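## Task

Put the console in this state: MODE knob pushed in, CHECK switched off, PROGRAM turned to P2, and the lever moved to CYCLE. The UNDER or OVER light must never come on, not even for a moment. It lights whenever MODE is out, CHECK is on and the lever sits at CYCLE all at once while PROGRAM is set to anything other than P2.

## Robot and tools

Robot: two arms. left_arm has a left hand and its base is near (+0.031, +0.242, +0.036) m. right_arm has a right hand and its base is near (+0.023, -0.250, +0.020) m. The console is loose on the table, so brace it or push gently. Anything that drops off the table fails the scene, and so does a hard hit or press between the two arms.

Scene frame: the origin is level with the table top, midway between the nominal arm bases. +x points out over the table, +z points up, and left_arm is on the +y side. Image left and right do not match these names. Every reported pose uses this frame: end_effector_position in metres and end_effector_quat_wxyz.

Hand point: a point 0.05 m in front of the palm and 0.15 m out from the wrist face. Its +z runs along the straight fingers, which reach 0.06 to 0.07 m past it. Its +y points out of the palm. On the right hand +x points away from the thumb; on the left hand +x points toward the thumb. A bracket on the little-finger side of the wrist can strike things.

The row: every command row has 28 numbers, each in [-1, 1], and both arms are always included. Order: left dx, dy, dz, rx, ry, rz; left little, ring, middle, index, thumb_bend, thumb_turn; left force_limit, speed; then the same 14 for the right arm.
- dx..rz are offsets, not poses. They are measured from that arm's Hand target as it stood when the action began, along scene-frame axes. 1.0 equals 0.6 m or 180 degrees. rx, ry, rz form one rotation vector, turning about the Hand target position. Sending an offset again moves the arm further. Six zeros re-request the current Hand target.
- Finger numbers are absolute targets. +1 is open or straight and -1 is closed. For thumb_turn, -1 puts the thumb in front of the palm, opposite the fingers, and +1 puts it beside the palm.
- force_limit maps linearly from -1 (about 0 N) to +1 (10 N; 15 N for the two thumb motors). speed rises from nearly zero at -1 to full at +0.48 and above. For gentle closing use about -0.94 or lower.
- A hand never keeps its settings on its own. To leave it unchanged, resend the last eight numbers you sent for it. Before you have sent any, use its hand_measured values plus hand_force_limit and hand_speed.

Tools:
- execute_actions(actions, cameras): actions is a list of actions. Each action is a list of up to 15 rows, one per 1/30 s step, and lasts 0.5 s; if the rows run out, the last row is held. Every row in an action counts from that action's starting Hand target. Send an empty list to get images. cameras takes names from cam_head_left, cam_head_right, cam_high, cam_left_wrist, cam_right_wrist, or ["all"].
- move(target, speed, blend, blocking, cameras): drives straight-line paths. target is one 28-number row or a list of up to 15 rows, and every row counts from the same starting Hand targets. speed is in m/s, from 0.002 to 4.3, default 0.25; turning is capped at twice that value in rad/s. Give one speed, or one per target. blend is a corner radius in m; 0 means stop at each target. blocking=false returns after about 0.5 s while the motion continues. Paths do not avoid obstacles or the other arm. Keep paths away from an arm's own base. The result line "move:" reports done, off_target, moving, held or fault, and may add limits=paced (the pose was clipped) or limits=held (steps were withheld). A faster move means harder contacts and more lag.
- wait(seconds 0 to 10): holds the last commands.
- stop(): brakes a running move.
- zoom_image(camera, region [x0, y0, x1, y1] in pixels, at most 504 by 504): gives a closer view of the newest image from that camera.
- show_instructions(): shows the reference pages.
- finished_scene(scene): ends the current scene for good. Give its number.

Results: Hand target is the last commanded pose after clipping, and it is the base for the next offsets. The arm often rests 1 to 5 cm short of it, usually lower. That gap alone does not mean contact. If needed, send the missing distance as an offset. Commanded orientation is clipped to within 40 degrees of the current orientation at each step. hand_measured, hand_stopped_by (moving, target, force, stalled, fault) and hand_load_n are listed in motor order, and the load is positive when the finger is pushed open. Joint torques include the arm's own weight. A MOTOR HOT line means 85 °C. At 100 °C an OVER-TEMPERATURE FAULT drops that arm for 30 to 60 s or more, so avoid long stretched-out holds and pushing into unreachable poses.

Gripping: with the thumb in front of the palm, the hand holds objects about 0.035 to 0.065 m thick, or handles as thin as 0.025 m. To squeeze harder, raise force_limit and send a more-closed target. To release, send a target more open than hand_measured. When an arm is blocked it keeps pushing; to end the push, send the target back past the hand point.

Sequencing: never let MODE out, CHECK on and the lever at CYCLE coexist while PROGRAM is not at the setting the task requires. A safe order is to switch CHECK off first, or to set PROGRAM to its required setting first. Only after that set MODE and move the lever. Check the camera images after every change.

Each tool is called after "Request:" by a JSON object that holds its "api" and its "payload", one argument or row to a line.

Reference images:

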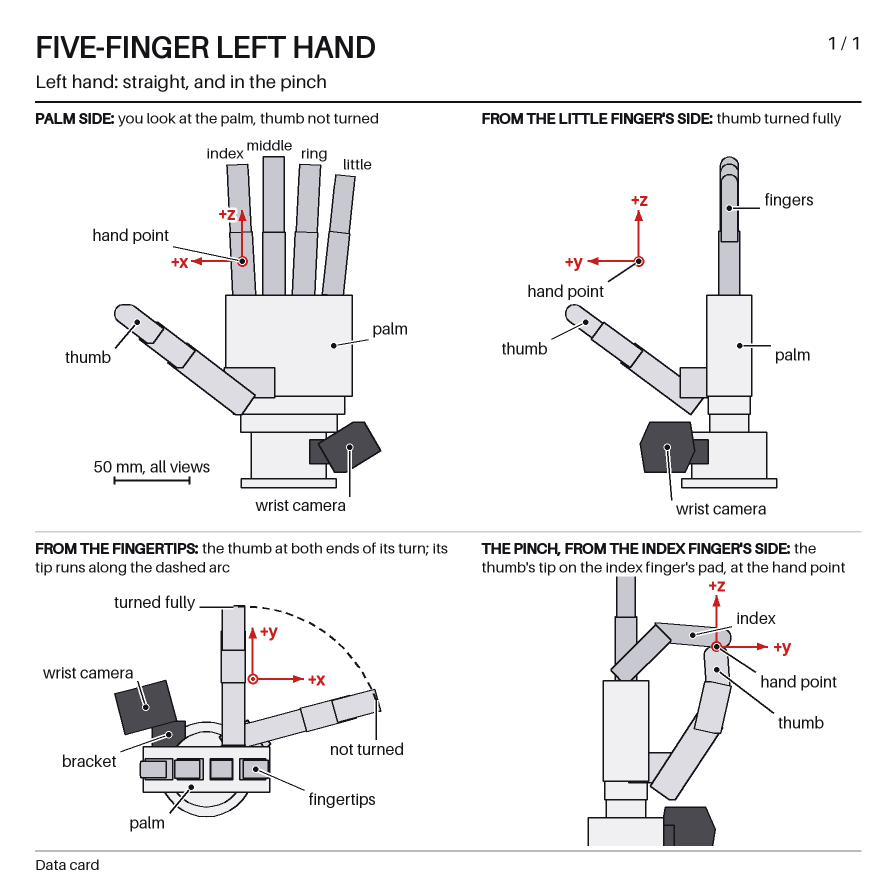

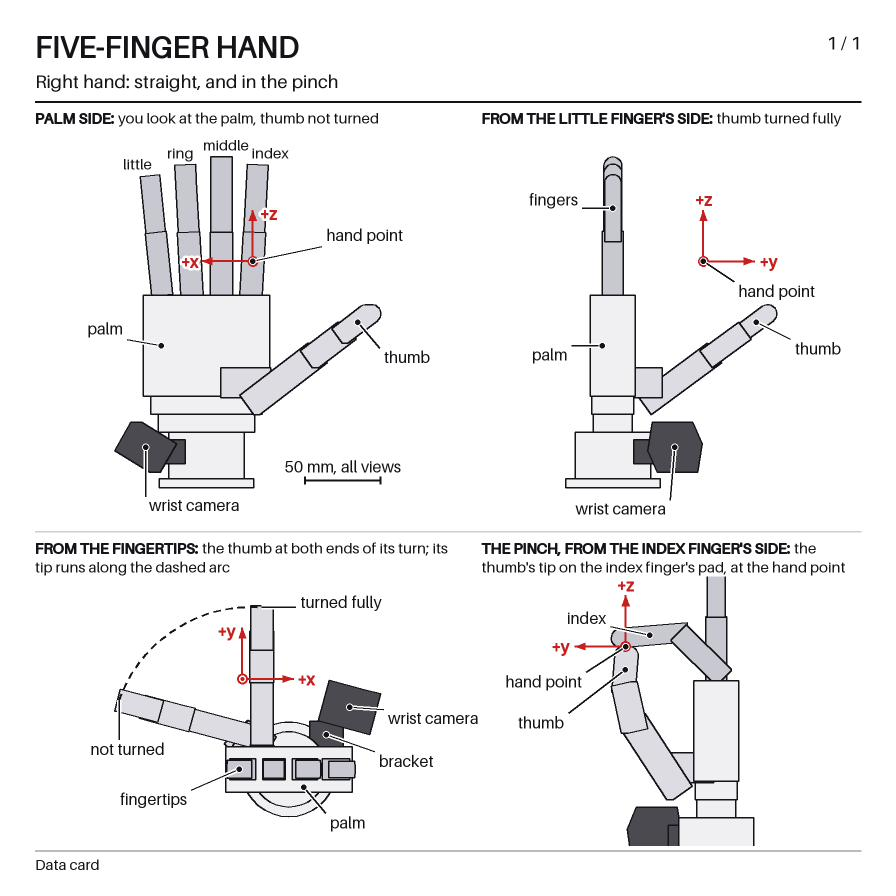

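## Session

Request:
{"api": "execute_actions", "payload": {
  "actions": []
}}

Request:
{"api": "zoom_image", "payload": {
  "camera": "cam_high",
  "region": [180, 170, 500, 340]
}}

Request:
{"api": "zoom_image", "payload": {
  "camera": "cam_head_left",
  "region": [290, 170, 470, 300]
}}

Scene clock: 0.00 s.
left_arm: end_effector_position=(+0.5621, +0.1232, +0.3872) hand_measured=(+1.000, +1.000, +1.000, +1.000, +1.000, +1.000) hand_load_n=(+0.0, +0.0, +0.0, +0.0, +0.0, +0.0) hand_stopped_by=(target, target, target, target, target, target) hand_force_limit=0.00 hand_speed=-0.80 end_effector_quat_wxyz=(+0.580, -0.147, +0.801, -0.028) | right_arm: end_effector_position=(+0.3826, -0.2954, +0.1648) hand_measured=(+1.000, +1.000, +1.000, +1.000, +1.000, +1.000) hand_load_n=(+0.0, +0.0, +0.0, +0.0, +0.0, +0.0) hand_stopped_by=(target, target, target, target, target, target) hand_force_limit=0.00 hand_speed=-0.80 end_effector_quat_wxyz=(-0.414, +0.861, -0.103, +0.278)
Joint positions: left_arm=[-0.51 1.252 1.183 -0.33 -0.574 1.117] | right_arm=[-0.543 1.14 0.785 -0.86 -1.004 -1.627]
Joint velocities: within noise
Joint torques (N m): no reading
Heat: left arm: hottest elbow 31 °C; right arm: hottest elbow 37 °C.
Hand target: left_arm +0.5660, +0.1212, +0.4064; +0.592, -0.151, +0.791, -0.037 | right_arm +0.3910, -0.2998, +0.1759; -0.409, +0.860, -0.096, +0.289

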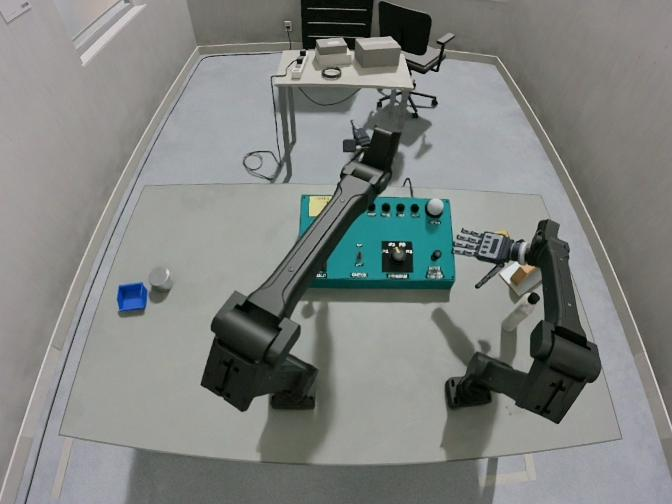

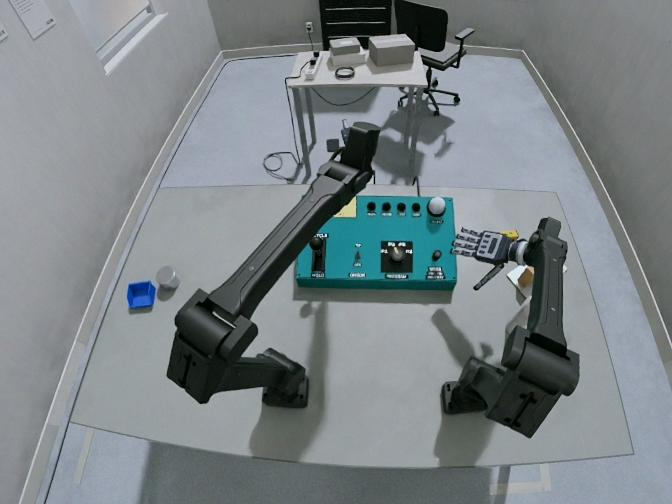

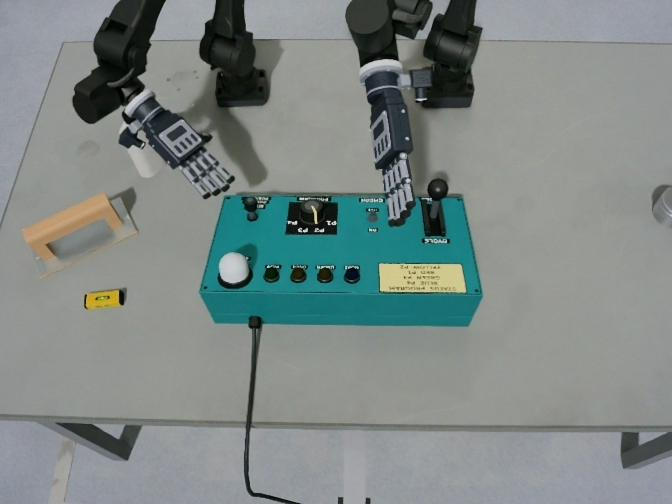

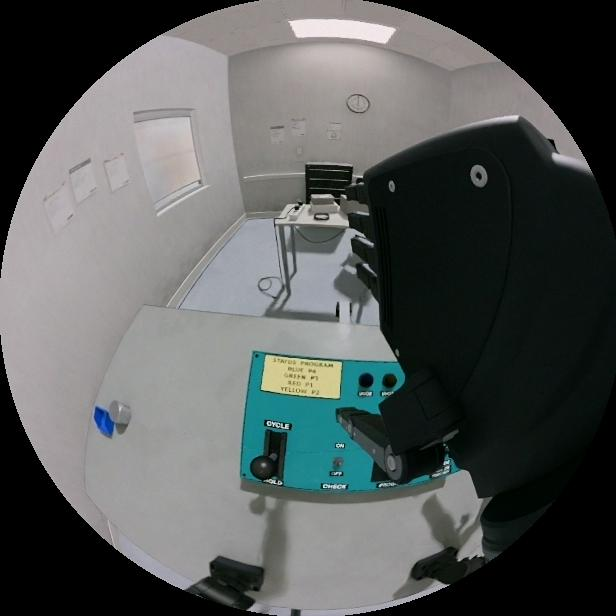

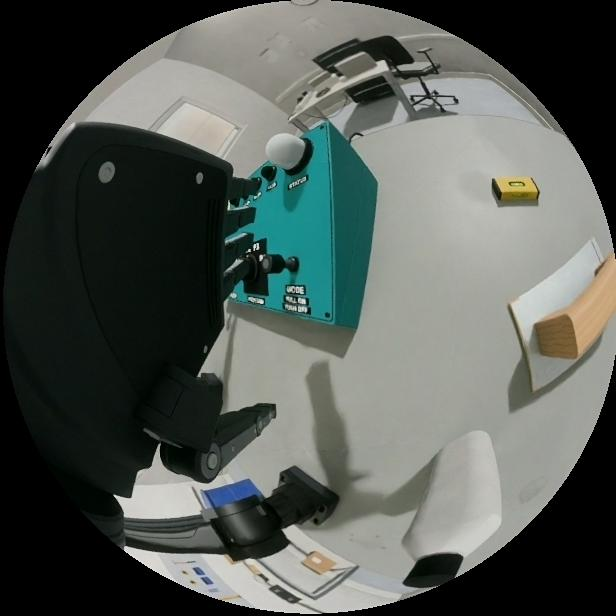

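Scaled by 1.575.

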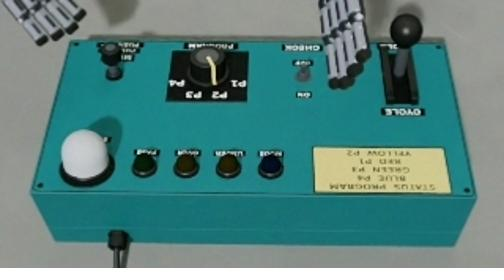

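Scaled by 2.800.

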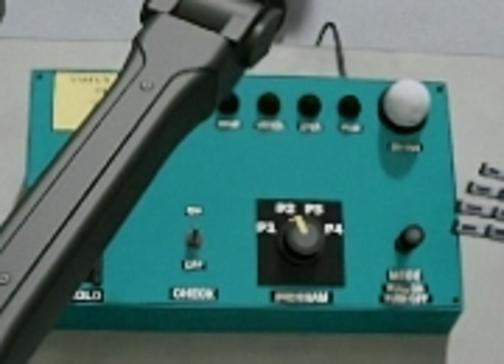

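Request:
{"api": "zoom_image", "payload": {
  "camera": "cam_high",
  "region": [280, 190, 350, 245]
}}

Request:
{"api": "zoom_image", "payload": {
  "camera": "cam_high",
  "region": [340, 180, 480, 260]
}}

Request:
{"api": "zoom_image", "payload": {
  "camera": "cam_high",
  "region": [220, 180, 290, 240]
}}

Request:
{"api": "zoom_image", "payload": {
  "camera": "cam_head_right",
  "region": [290, 180, 470, 300]
}}

Request:
{"api": "zoom_image", "payload": {
  "camera": "cam_left_wrist",
  "region": [230, 330, 460, 500]
}}

Request:
{"api": "zoom_image", "payload": {
  "camera": "cam_right_wrist",
  "region": [220, 120, 390, 360]
}}

Request:
{"api": "zoom_image", "payload": {
  "camera": "cam_head_left",
  "region": [340, 230, 460, 290]
}}

Scaled by 7.200.

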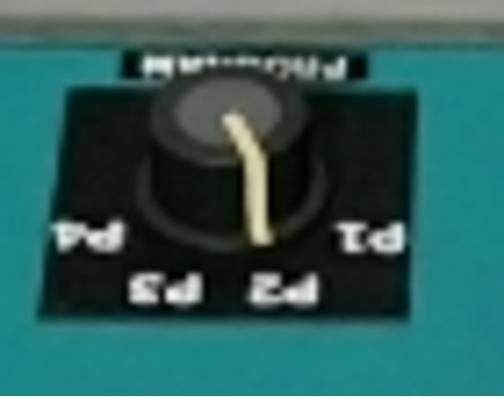

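Scaled by 3.600.

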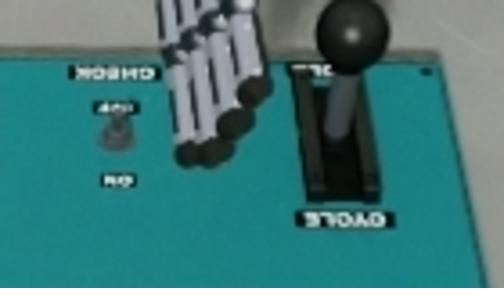

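Scaled by 7.200.

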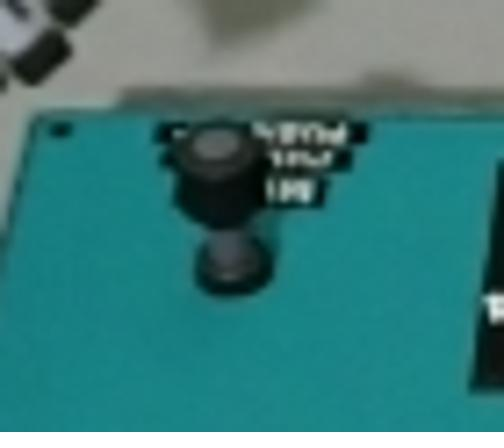

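Scaled by 2.800.

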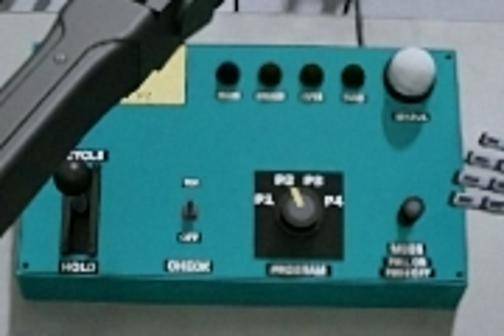

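Scaled by 2.191 from the camera's 616x616 image, which has a finer 880x880 frame.

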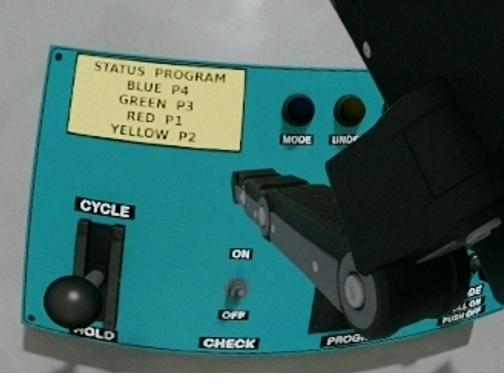

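Scaled by 2.100 from the camera's 616x616 image, which has a finer 880x880 frame.

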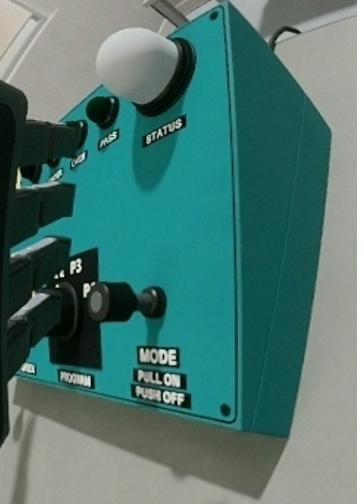

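Scaled by 4.200.

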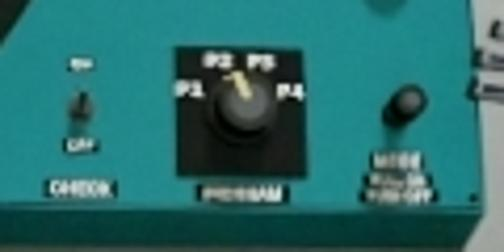

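Request:
{"api": "zoom_image", "payload": {
  "camera": "cam_high",
  "region": [190, 180, 350, 340]
}}

Request:
{"api": "zoom_image", "payload": {
  "camera": "cam_high",
  "region": [340, 180, 500, 340]
}}

Request:
{"api": "zoom_image", "payload": {
  "camera": "cam_high",
  "region": [350, 200, 390, 240]
}}

Request:
{"api": "zoom_image", "payload": {
  "camera": "cam_left_wrist",
  "region": [310, 420, 390, 500]
}}

Scaled by 3.150.

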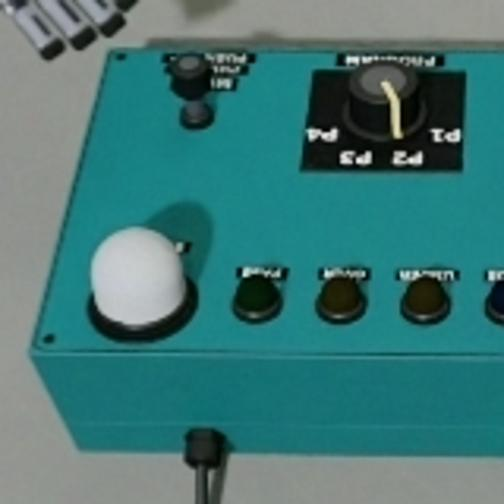

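Scaled by 3.150.

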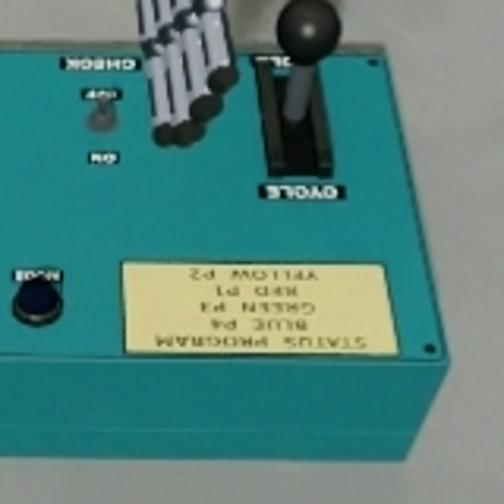

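Scaled by 12.600.

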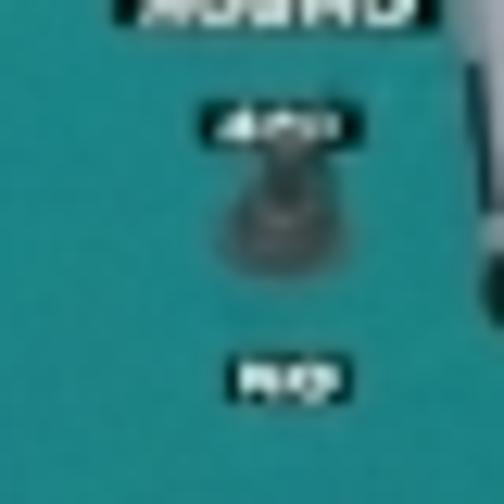

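Scaled by 6.300 from the camera's 616x616 image, which has a finer 880x880 frame.

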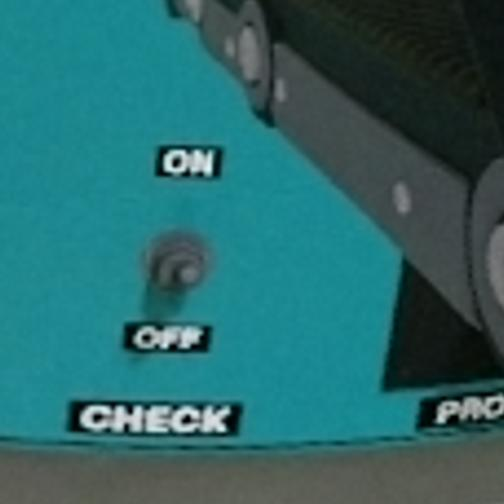

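Request:
{"api": "move", "payload": {
  "target": [-0.21, -0.085, -0.24, 0.0852, -0.0902, -0.0517, 1,1,1,0,1,-1,0,-0.2, 0,0,0,0,0,0,1,1,1,1,1,1,0,-0.8],
  "speed": 0.3,
  "cameras": ["cam_head_right", "cam_high", "cam_left_wrist"]
}}

Request:
{"api": "zoom_image", "payload": {
  "camera": "cam_left_wrist",
  "region": [150, 220, 450, 500]
}}

Request:
{"api": "zoom_image", "payload": {
  "camera": "cam_high",
  "region": [340, 170, 490, 270]
}}

Scene clock: 84.67 s.
left_arm: end_effector_position=(+0.4422, +0.0777, +0.2638) hand_measured=(+1.000, +1.000, +1.000, +0.000, +1.000, -1.000) hand_load_n=(+0.0, +0.0, +0.0, +0.0, +0.0, +0.0) hand_stopped_by=(target, target, target, target, target, target) hand_force_limit=0.00 hand_speed=-0.20 end_effector_quat_wxyz=(+0.706, -0.010, +0.708, +0.002) | right_arm: end_effector_position=(+0.3826, -0.2954, +0.1648) hand_measured=(+1.000, +1.000, +1.000, +1.000, +1.000, +1.000) hand_load_n=(+0.0, +0.0, +0.0, +0.0, +0.0, +0.0) hand_stopped_by=(target, target, target, target, target, target) hand_force_limit=0.00 hand_speed=-0.80 end_effector_quat_wxyz=(-0.414, +0.861, -0.103, +0.278)
Joint positions: left_arm=[-0.836 1.206 0.5 0.701 -0.822 1.556] | right_arm=[-0.543 1.14 0.785 -0.86 -1.004 -1.627]
Joint torques (N m): left_arm=[-0.79 -2.84 7.62 1.99 0.09 0.21] | right_arm=[0.5 -5.01 10.8 1.06 -0.61 -0.07]
Heat: left arm: hottest elbow 49 °C; right arm: hottest elbow 43 °C.
Hand target: left_arm +0.4400, +0.0702, +0.2627; +0.707, -0.001, +0.707, +0.000 | right_arm +0.3910, -0.2998, +0.1759; -0.409, +0.860, -0.096, +0.289
Off the commanded pose: left_arm 0.008 m, 1 deg | right_arm 0.015 m, 2 deg.
move: off_target (right_arm)
Images, in order (width x height): cam_head_right 672x504, cam_high 672x504, cam_left_wrist 616x616.

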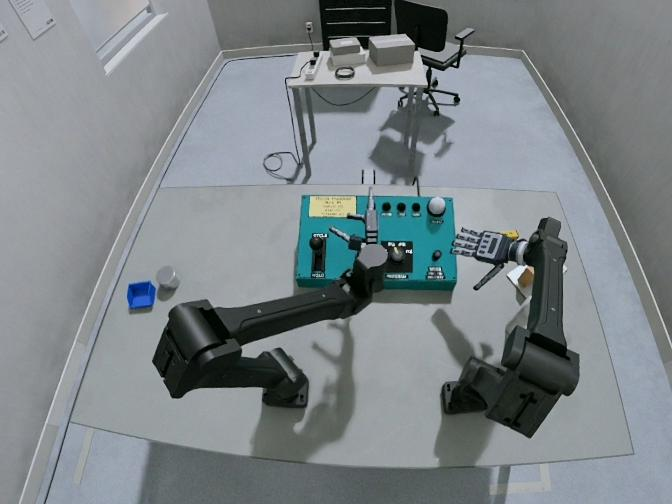

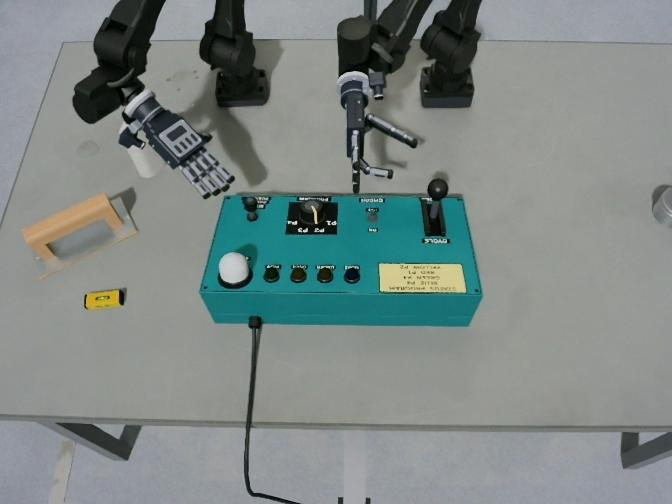

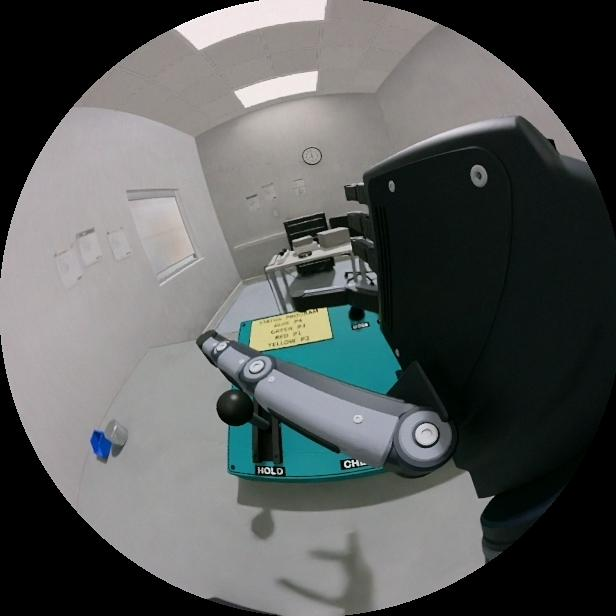

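Scaled by 1.680 from the camera's 616x616 image, which has a finer 880x880 frame.

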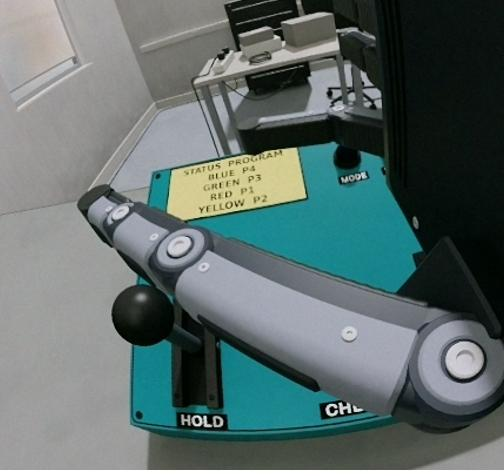

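Scaled by 3.360.

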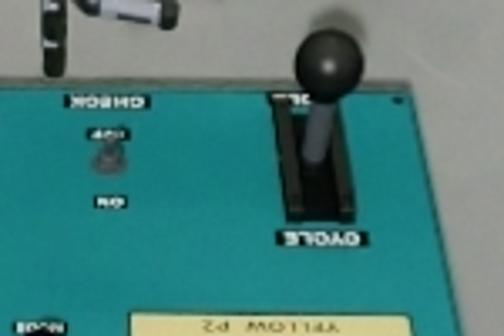

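Request:
{"api": "move", "payload": {
  "target": [0.027, 0.0, -0.19, 0, 0, 0, 1,1,1,0,1,-1,0,-0.2, 0,0,0,0,0,0,1,1,1,1,1,1,0,-0.8],
  "speed": 0.2,
  "cameras": ["cam_high", "cam_left_wrist"]
}}

Request:
{"api": "zoom_image", "payload": {
  "camera": "cam_left_wrist",
  "region": [220, 220, 420, 420]
}}

Request:
{"api": "zoom_image", "payload": {
  "camera": "cam_left_wrist",
  "region": [80, 270, 280, 470]
}}

Request:
{"api": "zoom_image", "payload": {
  "camera": "cam_high",
  "region": [320, 150, 460, 250]
}}

Scene clock: 99.70 s.
left_arm: end_effector_position=(+0.4515, +0.0636, +0.1482) hand_measured=(+1.000, +1.000, +1.000, +0.000, +1.000, -1.000) hand_load_n=(+0.0, +0.0, +0.0, +0.0, +0.0, +0.0) hand_stopped_by=(target, target, target, target, target, target) hand_force_limit=0.00 hand_speed=-0.20 end_effector_quat_wxyz=(+0.705, +0.003, +0.710, -0.008) | right_arm: end_effector_position=(+0.3826, -0.2954, +0.1648) hand_measured=(+1.000, +1.000, +1.000, +1.000, +1.000, +1.000) hand_load_n=(+0.0, +0.0, +0.0, +0.0, +0.0, -0.5) hand_stopped_by=(target, target, target, target, target, target) hand_force_limit=0.00 hand_speed=-0.80 end_effector_quat_wxyz=(-0.414, +0.861, -0.103, +0.278)
Joint positions: left_arm=[-0.836 1.642 0.433 1.2 -0.789 1.557] | right_arm=[-0.543 1.14 0.785 -0.86 -1.004 -1.627]
Joint torques (N m): left_arm=[2.08 -5.01 4.67 2.06 0.1 0.14] | right_arm=[0.5 -4.84 10.89 1.02 -0.65 -0.04]
Heat: left arm: hottest elbow 45 °C; right arm: hottest elbow 43 °C.
Hand target: left_arm +0.4562, +0.0701, +0.1485; +0.707, +0.000, +0.707, +0.000 | right_arm +0.3910, -0.2998, +0.1759; -0.409, +0.860, -0.096, +0.289
Off the commanded pose: left_arm 0.008 m, 1 deg | right_arm 0.015 m, 2 deg.
move: off_target (right_arm)
Images, in order (width x height): cam_high 672x504, cam_left_wrist 616x616.

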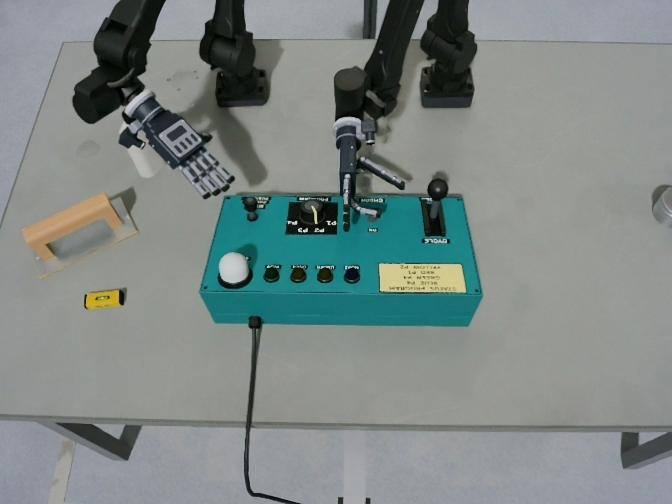

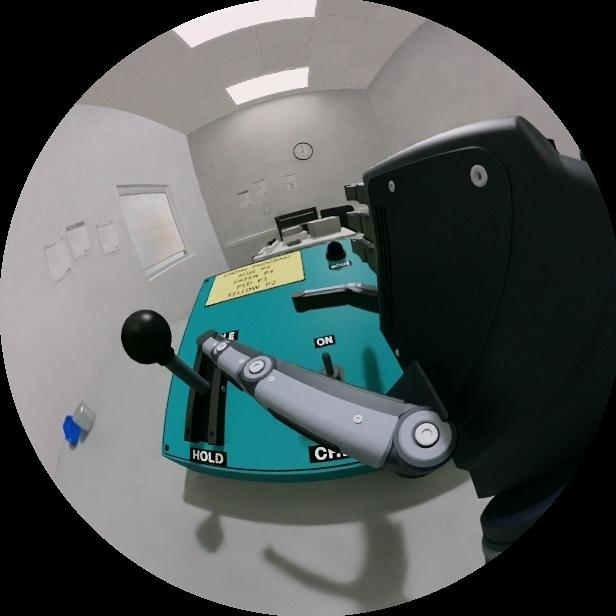

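Scaled by 2.520 from the camera's 616x616 image, which has a finer 880x880 frame.

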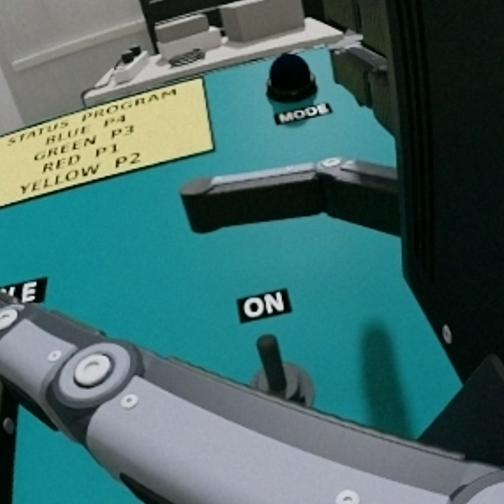

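Scaled by 2.520 from the camera's 616x616 image, which has a finer 880x880 frame.

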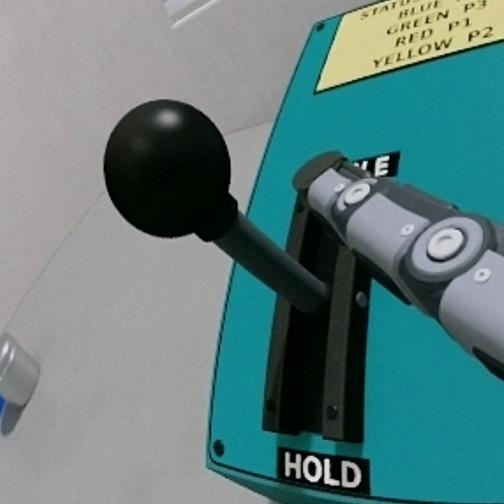

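Scaled by 3.600.

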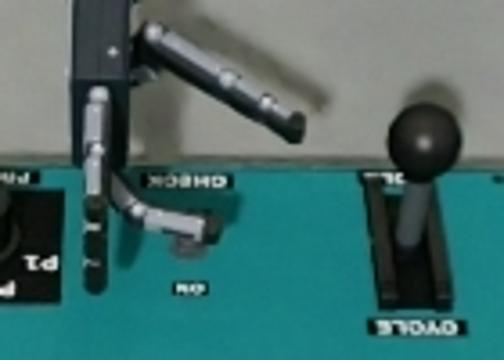

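Request:
{"api": "move", "payload": {
  "target": [-0.012, 0.010, -0.0675, 0, 0, 0, 1,1,1,0,1,-1,0,-0.2, 0,0,0,0,0,0,1,1,1,1,1,1,0,-0.8],
  "speed": 0.08,
  "cameras": ["cam_high", "cam_left_wrist"]
}}

Request:
{"api": "zoom_image", "payload": {
  "camera": "cam_left_wrist",
  "region": [220, 220, 420, 420]
}}

Request:
{"api": "zoom_image", "payload": {
  "camera": "cam_high",
  "region": [320, 150, 460, 250]
}}

Request:
{"api": "zoom_image", "payload": {
  "camera": "cam_left_wrist",
  "region": [60, 220, 260, 420]
}}

Scene clock: 146.37 s.
left_arm: end_effector_position=(+0.4471, +0.0682, +0.1096) hand_measured=(+1.000, +1.000, +1.000, +0.000, +1.000, -1.000) hand_load_n=(+0.0, +0.0, +0.0, +0.5, +0.0, +0.0) hand_stopped_by=(target, target, target, target, target, target) hand_force_limit=0.00 hand_speed=-0.20 end_effector_quat_wxyz=(+0.706, +0.002, +0.708, -0.010) | right_arm: end_effector_position=(+0.3826, -0.2954, +0.1648) hand_measured=(+1.000, +1.000, +1.000, +1.000, +1.000, +1.000) hand_load_n=(+0.0, +0.0, +0.0, +0.0, +0.0, +0.0) hand_stopped_by=(target, target, target, target, target, target) hand_force_limit=0.00 hand_speed=-0.80 end_effector_quat_wxyz=(-0.414, +0.861, -0.103, +0.278)
Joint positions: left_arm=[-0.836 1.81 0.416 1.391 -0.789 1.557] | right_arm=[-0.543 1.14 0.785 -0.86 -1.004 -1.627]
Joint torques (N m): left_arm=[0.97 -5.95 2.69 2.25 0.07 0.24] | right_arm=[0.44 -5.07 10.91 1.05 -0.65 -0.04]
Heat: left arm: hottest elbow 38 °C; right arm: hottest elbow 44 °C.
Hand target: left_arm +0.4490, +0.0761, +0.1081; +0.707, -0.001, +0.707, +0.000 | right_arm +0.3910, -0.2998, +0.1759; -0.409, +0.860, -0.096, +0.289
Off the commanded pose: left_arm 0.008 m, 1 deg | right_arm 0.015 m, 2 deg.
move: off_target (right_arm)
Images, in order (width x height): cam_high 672x504, cam_left_wrist 616x616.

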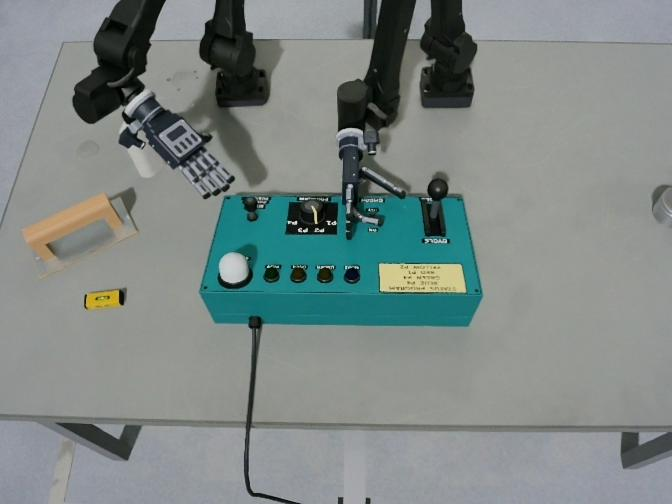

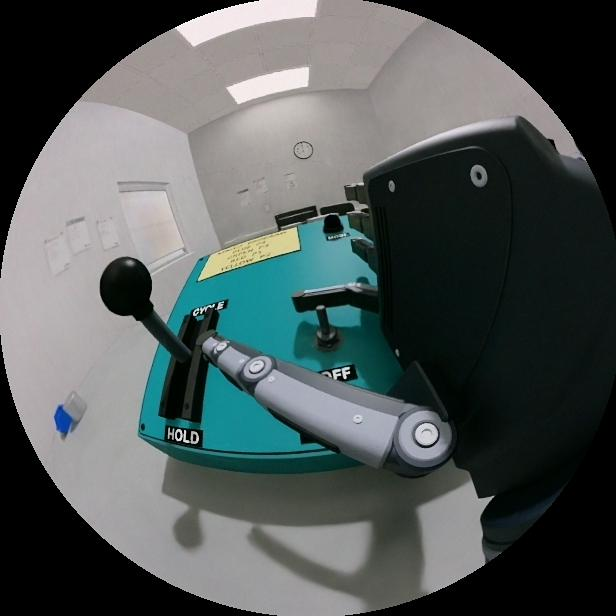

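Scaled by 2.520 from the camera's 616x616 image, which has a finer 880x880 frame.

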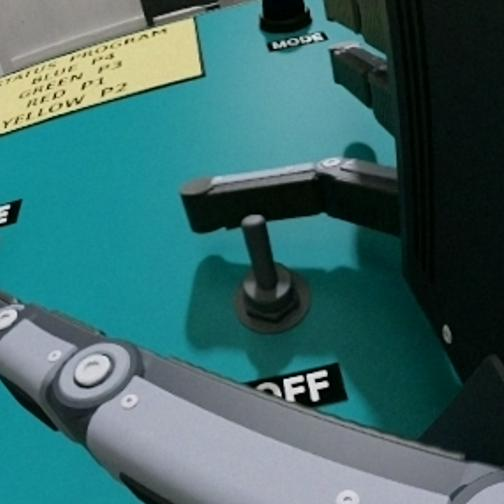

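Scaled by 3.600.

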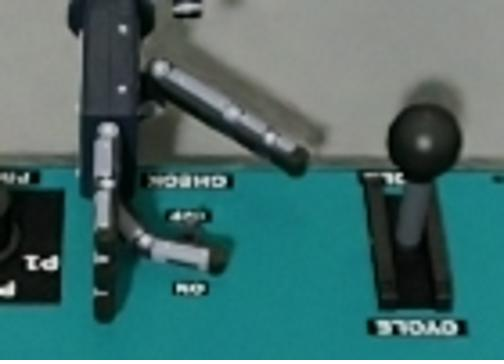

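Scaled by 2.520 from the camera's 616x616 image, which has a finer 880x880 frame.

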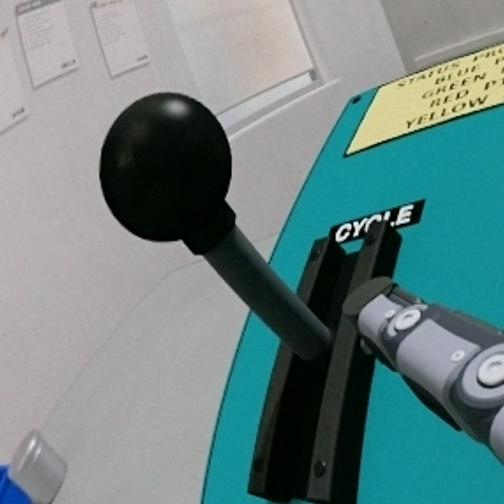

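Request:
{"api": "move", "payload": {
  "target": [0.0, 0.004, -0.0235, 0, 0, 0, 1,1,1,0,1,-1,0,-0.2, 0,0,0,0,0,0,1,1,1,1,1,1,0,-0.8],
  "speed": 0.08,
  "cameras": ["cam_left_wrist"]
}}

Request:
{"api": "zoom_image", "payload": {
  "camera": "cam_left_wrist",
  "region": [220, 220, 420, 420]
}}

Scene clock: 160.77 s.
left_arm: end_effector_position=(+0.4465, +0.0689, +0.1012) hand_measured=(+1.000, +1.000, +1.000, +0.000, +1.000, -1.000) hand_load_n=(+0.0, +0.0, +0.0, -1.5, +0.0, +0.5) hand_stopped_by=(target, target, target, target, target, target) hand_force_limit=0.00 hand_speed=-0.20 end_effector_quat_wxyz=(+0.711, +0.001, +0.703, -0.012) | right_arm: end_effector_position=(+0.3826, -0.2954, +0.1648) hand_measured=(+1.000, +1.000, +1.000, +1.000, +1.000, +1.000) hand_load_n=(+0.0, +0.0, +0.0, +0.0, +0.0, +0.0) hand_stopped_by=(target, target, target, target, target, target) hand_force_limit=0.00 hand_speed=-0.80 end_effector_quat_wxyz=(-0.414, +0.861, -0.103, +0.278)
Joint positions: left_arm=[-0.836 1.865 0.416 1.464 -0.787 1.567] | right_arm=[-0.543 1.14 0.785 -0.86 -1.004 -1.627]
Joint torques (N m): left_arm=[1.67 -5.42 2.3 1.58 0.17 0.13] | right_arm=[0.79 -5.07 10.84 1.09 -0.66 -0.05]
Heat: left arm: hottest elbow 37 °C; right arm: hottest elbow 44 °C.
Hand target: left_arm +0.4490, +0.0785, +0.0939; +0.707, +0.000, +0.707, +0.000 | right_arm +0.3910, -0.2998, +0.1759; -0.409, +0.860, -0.096, +0.289
Off the commanded pose: left_arm 0.012 m, 1 deg | right_arm 0.015 m, 2 deg.
move: off_target (left_arm, right_arm)
Images, in order (width x height): cam_left_wrist 616x616.

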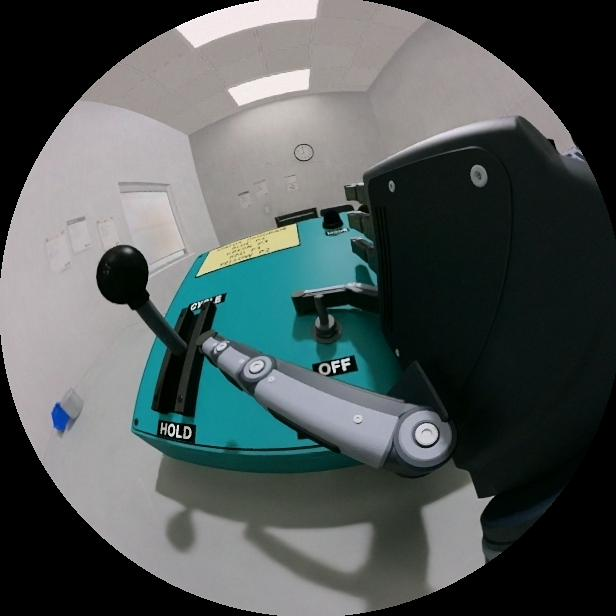

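Scaled by 2.520 from the camera's 616x616 image, which has a finer 880x880 frame.

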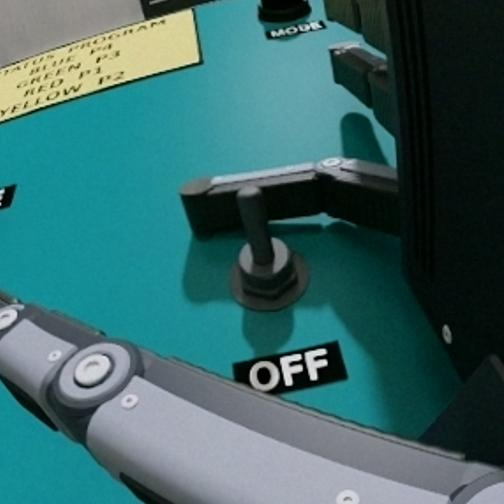

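Request:
{"api": "move", "payload": {
  "target": [
    [-0.008, 0.004, -0.010, 0, 0, 0, 1,1,1,0,1,-1,0,-0.2, 0,0,0,0,0,0,1,1,1,1,1,1,0,-0.8],
    [-0.045, 0.004, -0.016, 0, 0, 0, 1,1,1,0,1,-1,0,-0.2, 0,0,0,0,0,0,1,1,1,1,1,1,0,-0.8]
  ],
  "speed": 0.06,
  "cameras": ["cam_left_wrist"]
}}

Request:
{"api": "zoom_image", "payload": {
  "camera": "cam_left_wrist",
  "region": [220, 220, 420, 420]
}}

Scene clock: 174.47 s.
left_arm: end_effector_position=(+0.4383, +0.0782, +0.0976) hand_measured=(+1.000, +1.000, +1.000, +0.000, +1.000, -1.000) hand_load_n=(+0.0, +0.0, +0.0, +5.0, +0.0, +0.5) hand_stopped_by=(target, target, target, target, target, target) hand_force_limit=0.00 hand_speed=-0.20 end_effector_quat_wxyz=(+0.718, -0.015, +0.695, -0.009) | right_arm: end_effector_position=(+0.3826, -0.2954, +0.1648) hand_measured=(+1.000, +1.000, +1.000, +1.000, +1.000, +1.000) hand_load_n=(+0.0, +0.5, +0.0, +0.0, +0.0, +0.0) hand_stopped_by=(target, target, target, target, target, target) hand_force_limit=0.00 hand_speed=-0.80 end_effector_quat_wxyz=(-0.414, +0.861, -0.103, +0.278)
Joint positions: left_arm=[-0.842 1.903 0.399 1.552 -0.819 1.572] | right_arm=[-0.543 1.14 0.785 -0.86 -1.004 -1.627]
Joint torques (N m): left_arm=[-1.55 -5.6 -0.88 1.62 -0.61 0.07] | right_arm=[0.38 -4.78 10.84 1.02 -0.67 -0.04]
Heat: left arm: hottest elbow 35 °C; right arm: hottest elbow 44 °C.
Hand target: left_arm +0.4219, +0.0810, +0.0843; +0.707, +0.000, +0.707, +0.000 | right_arm +0.3910, -0.2998, +0.1759; -0.409, +0.860, -0.096, +0.289
Off the commanded pose: left_arm 0.021 m, 3 deg | right_arm 0.015 m, 2 deg.
move: off_target (left_arm, right_arm)
Images, in order (width x height): cam_left_wrist 616x616.

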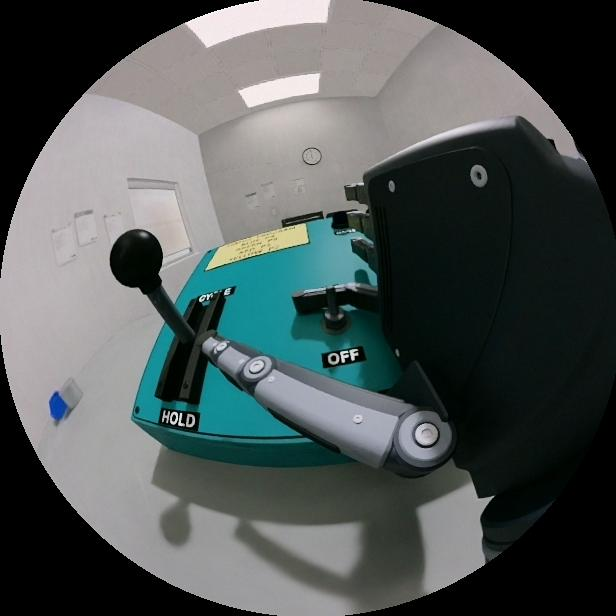

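Scaled by 2.520 from the camera's 616x616 image, which has a finer 880x880 frame.

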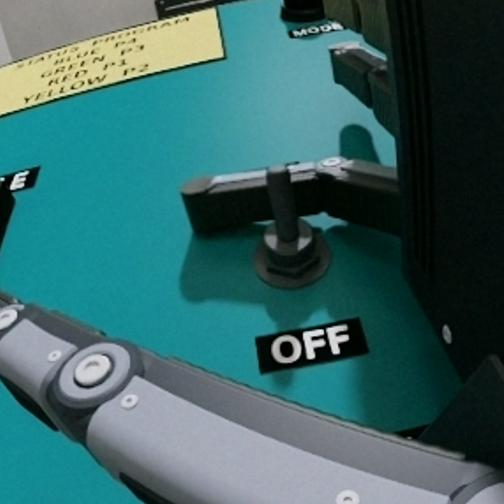

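Request:
{"api": "move", "payload": {
  "target": [-0.025, -0.004, -0.006, 0, 0, 0, 1,1,1,0,1,-1,0,-0.2, 0,0,0,0,0,0,1,1,1,1,1,1,0,-0.8],
  "speed": 0.06,
  "cameras": ["cam_left_wrist"]
}}

Request:
{"api": "zoom_image", "payload": {
  "camera": "cam_left_wrist",
  "region": [220, 220, 420, 420]
}}

Scene clock: 185.13 s.
left_arm: end_effector_position=(+0.4318, +0.0789, +0.1001) hand_measured=(+1.000, +1.000, +1.000, +0.000, +1.000, -1.000) hand_load_n=(+0.0, +0.0, +0.0, +7.5, +0.0, +0.0) hand_stopped_by=(target, target, target, target, target, target) hand_force_limit=0.00 hand_speed=-0.20 end_effector_quat_wxyz=(+0.722, -0.028, +0.691, -0.006) | right_arm: end_effector_position=(+0.3826, -0.2954, +0.1648) hand_measured=(+1.000, +1.000, +1.000, +1.000, +1.000, +1.000) hand_load_n=(-0.5, +0.0, +0.0, +0.0, +0.0, -0.5) hand_stopped_by=(target, target, target, target, target, target) hand_force_limit=0.00 hand_speed=-0.80 end_effector_quat_wxyz=(-0.414, +0.861, -0.103, +0.278)
Joint positions: left_arm=[-0.863 1.903 0.396 1.574 -0.862 1.572] | right_arm=[-0.543 1.14 0.785 -0.86 -1.004 -1.627]
Joint torques (N m): left_arm=[-3.6 -4.78 -2.63 1.42 -0.48 0] | right_arm=[0.73 -4.95 10.85 1.06 -0.65 -0.07]
Heat: left arm: hottest elbow 35 °C; right arm: hottest elbow 45 °C.
Hand target: left_arm +0.4070, +0.0786, +0.0808; +0.707, +0.000, +0.707, +0.000 | right_arm +0.3910, -0.2998, +0.1759; -0.409, +0.860, -0.096, +0.289
Off the commanded pose: left_arm 0.032 m, 4 deg | right_arm 0.015 m, 2 deg.
joint read past its limit (left arm) — joint 4 (wrist pitch), upper limit.
joint sent to its limit (left arm) — joint 4 (wrist pitch), upper limit. The joint targets still meet the commanded pose.
move: off_target (left_arm, right_arm)
Images, in order (width x height): cam_left_wrist 616x616.

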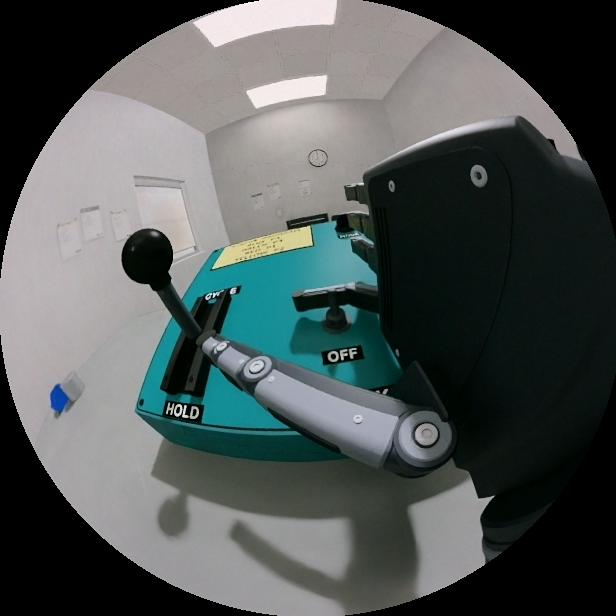

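Scaled by 2.520 from the camera's 616x616 image, which has a finer 880x880 frame.

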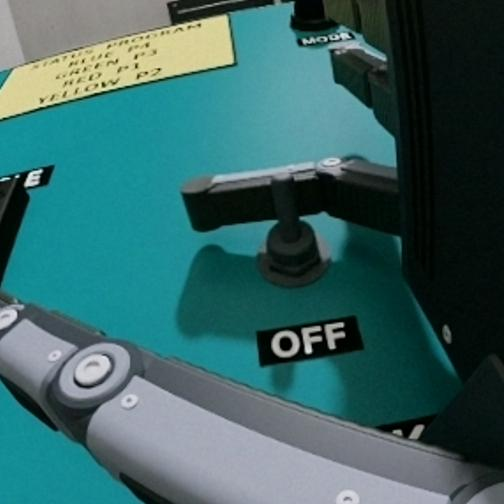

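Request:
{"api": "move", "payload": {
  "target": [-0.025, -0.004, 0.006, 0, 0, 0, 1,1,1,0,1,-1,0,-0.2, 0,0,0,0,0,0,1,1,1,1,1,1,0,-0.8],
  "speed": 0.06,
  "cameras": ["cam_left_wrist", "cam_high"]
}}

Request:
{"api": "zoom_image", "payload": {
  "camera": "cam_left_wrist",
  "region": [220, 220, 420, 420]
}}

Scene clock: 189.77 s.
left_arm: end_effector_position=(+0.4201, +0.0708, +0.1074) hand_measured=(+1.000, +1.000, +1.000, +0.000, +1.000, -1.000) hand_load_n=(+0.0, +0.0, -0.5, +8.5, +0.0, +0.0) hand_stopped_by=(target, target, target, target, target, target) hand_force_limit=0.00 hand_speed=-0.20 end_effector_quat_wxyz=(+0.725, -0.029, +0.688, -0.011) | right_arm: end_effector_position=(+0.3826, -0.2954, +0.1648) hand_measured=(+1.000, +1.000, +1.000, +1.000, +1.000, +1.000) hand_load_n=(+0.0, +0.0, +0.0, +0.0, +0.0, -0.5) hand_stopped_by=(target, target, target, target, target, target) hand_force_limit=0.00 hand_speed=-0.80 end_effector_quat_wxyz=(-0.414, +0.861, -0.103, +0.278)
Joint positions: left_arm=[-0.908 1.878 0.386 1.574 -0.902 1.579] | right_arm=[-0.543 1.14 0.785 -0.86 -1.004 -1.627]
Joint torques (N m): left_arm=[-2.96 -4.6 -3.55 1.09 -0.67 0] | right_arm=[0.56 -4.95 10.82 1.09 -0.67 -0.06]
Heat: left arm: hottest elbow 34 °C; right arm: hottest elbow 45 °C.
Hand target: left_arm +0.3920, +0.0762, +0.0843; +0.707, -0.001, +0.707, +0.000 | right_arm +0.3910, -0.2998, +0.1759; -0.409, +0.860, -0.096, +0.289
Off the commanded pose: left_arm 0.037 m, 5 deg | right_arm 0.015 m, 2 deg.
joint read past its limit (left arm) — joint 4 (wrist pitch), upper limit.
joint sent to its limit (left arm) — joint 4 (wrist pitch), upper limit. The joint targets are off in position, not in orientation.
move: off_target (left_arm, right_arm)
Images, in order (width x height): cam_high 672x504, cam_left_wrist 616x616.

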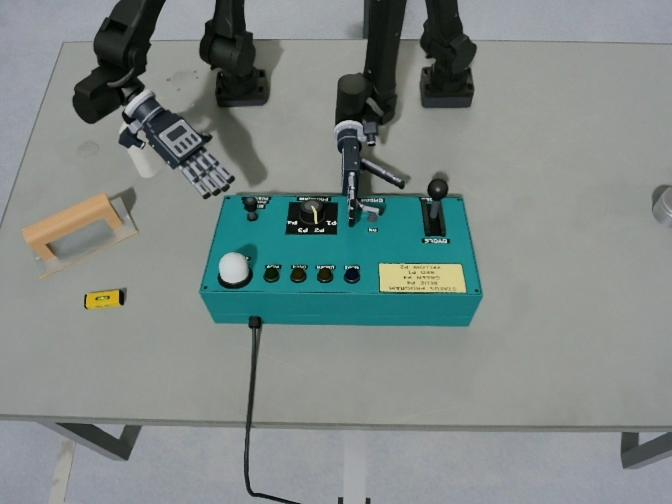

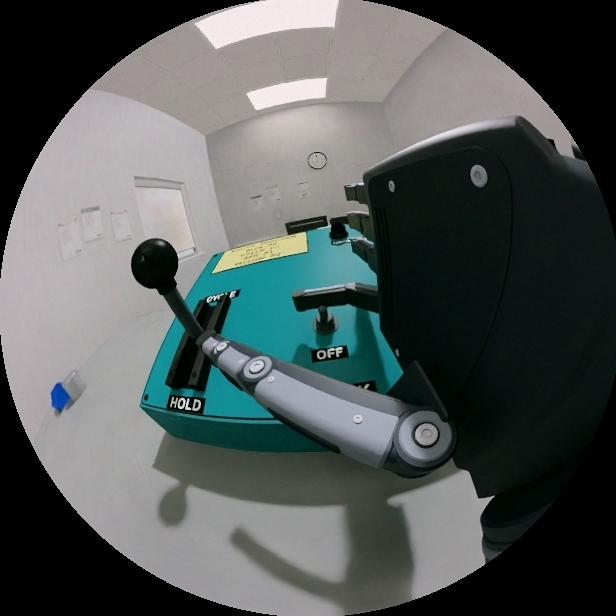

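Scaled by 2.520 from the camera's 616x616 image, which has a finer 880x880 frame.

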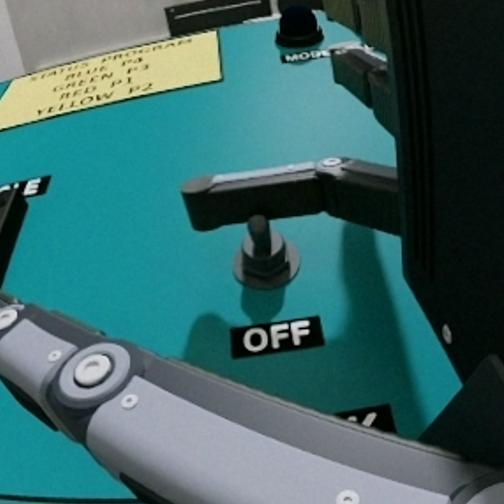

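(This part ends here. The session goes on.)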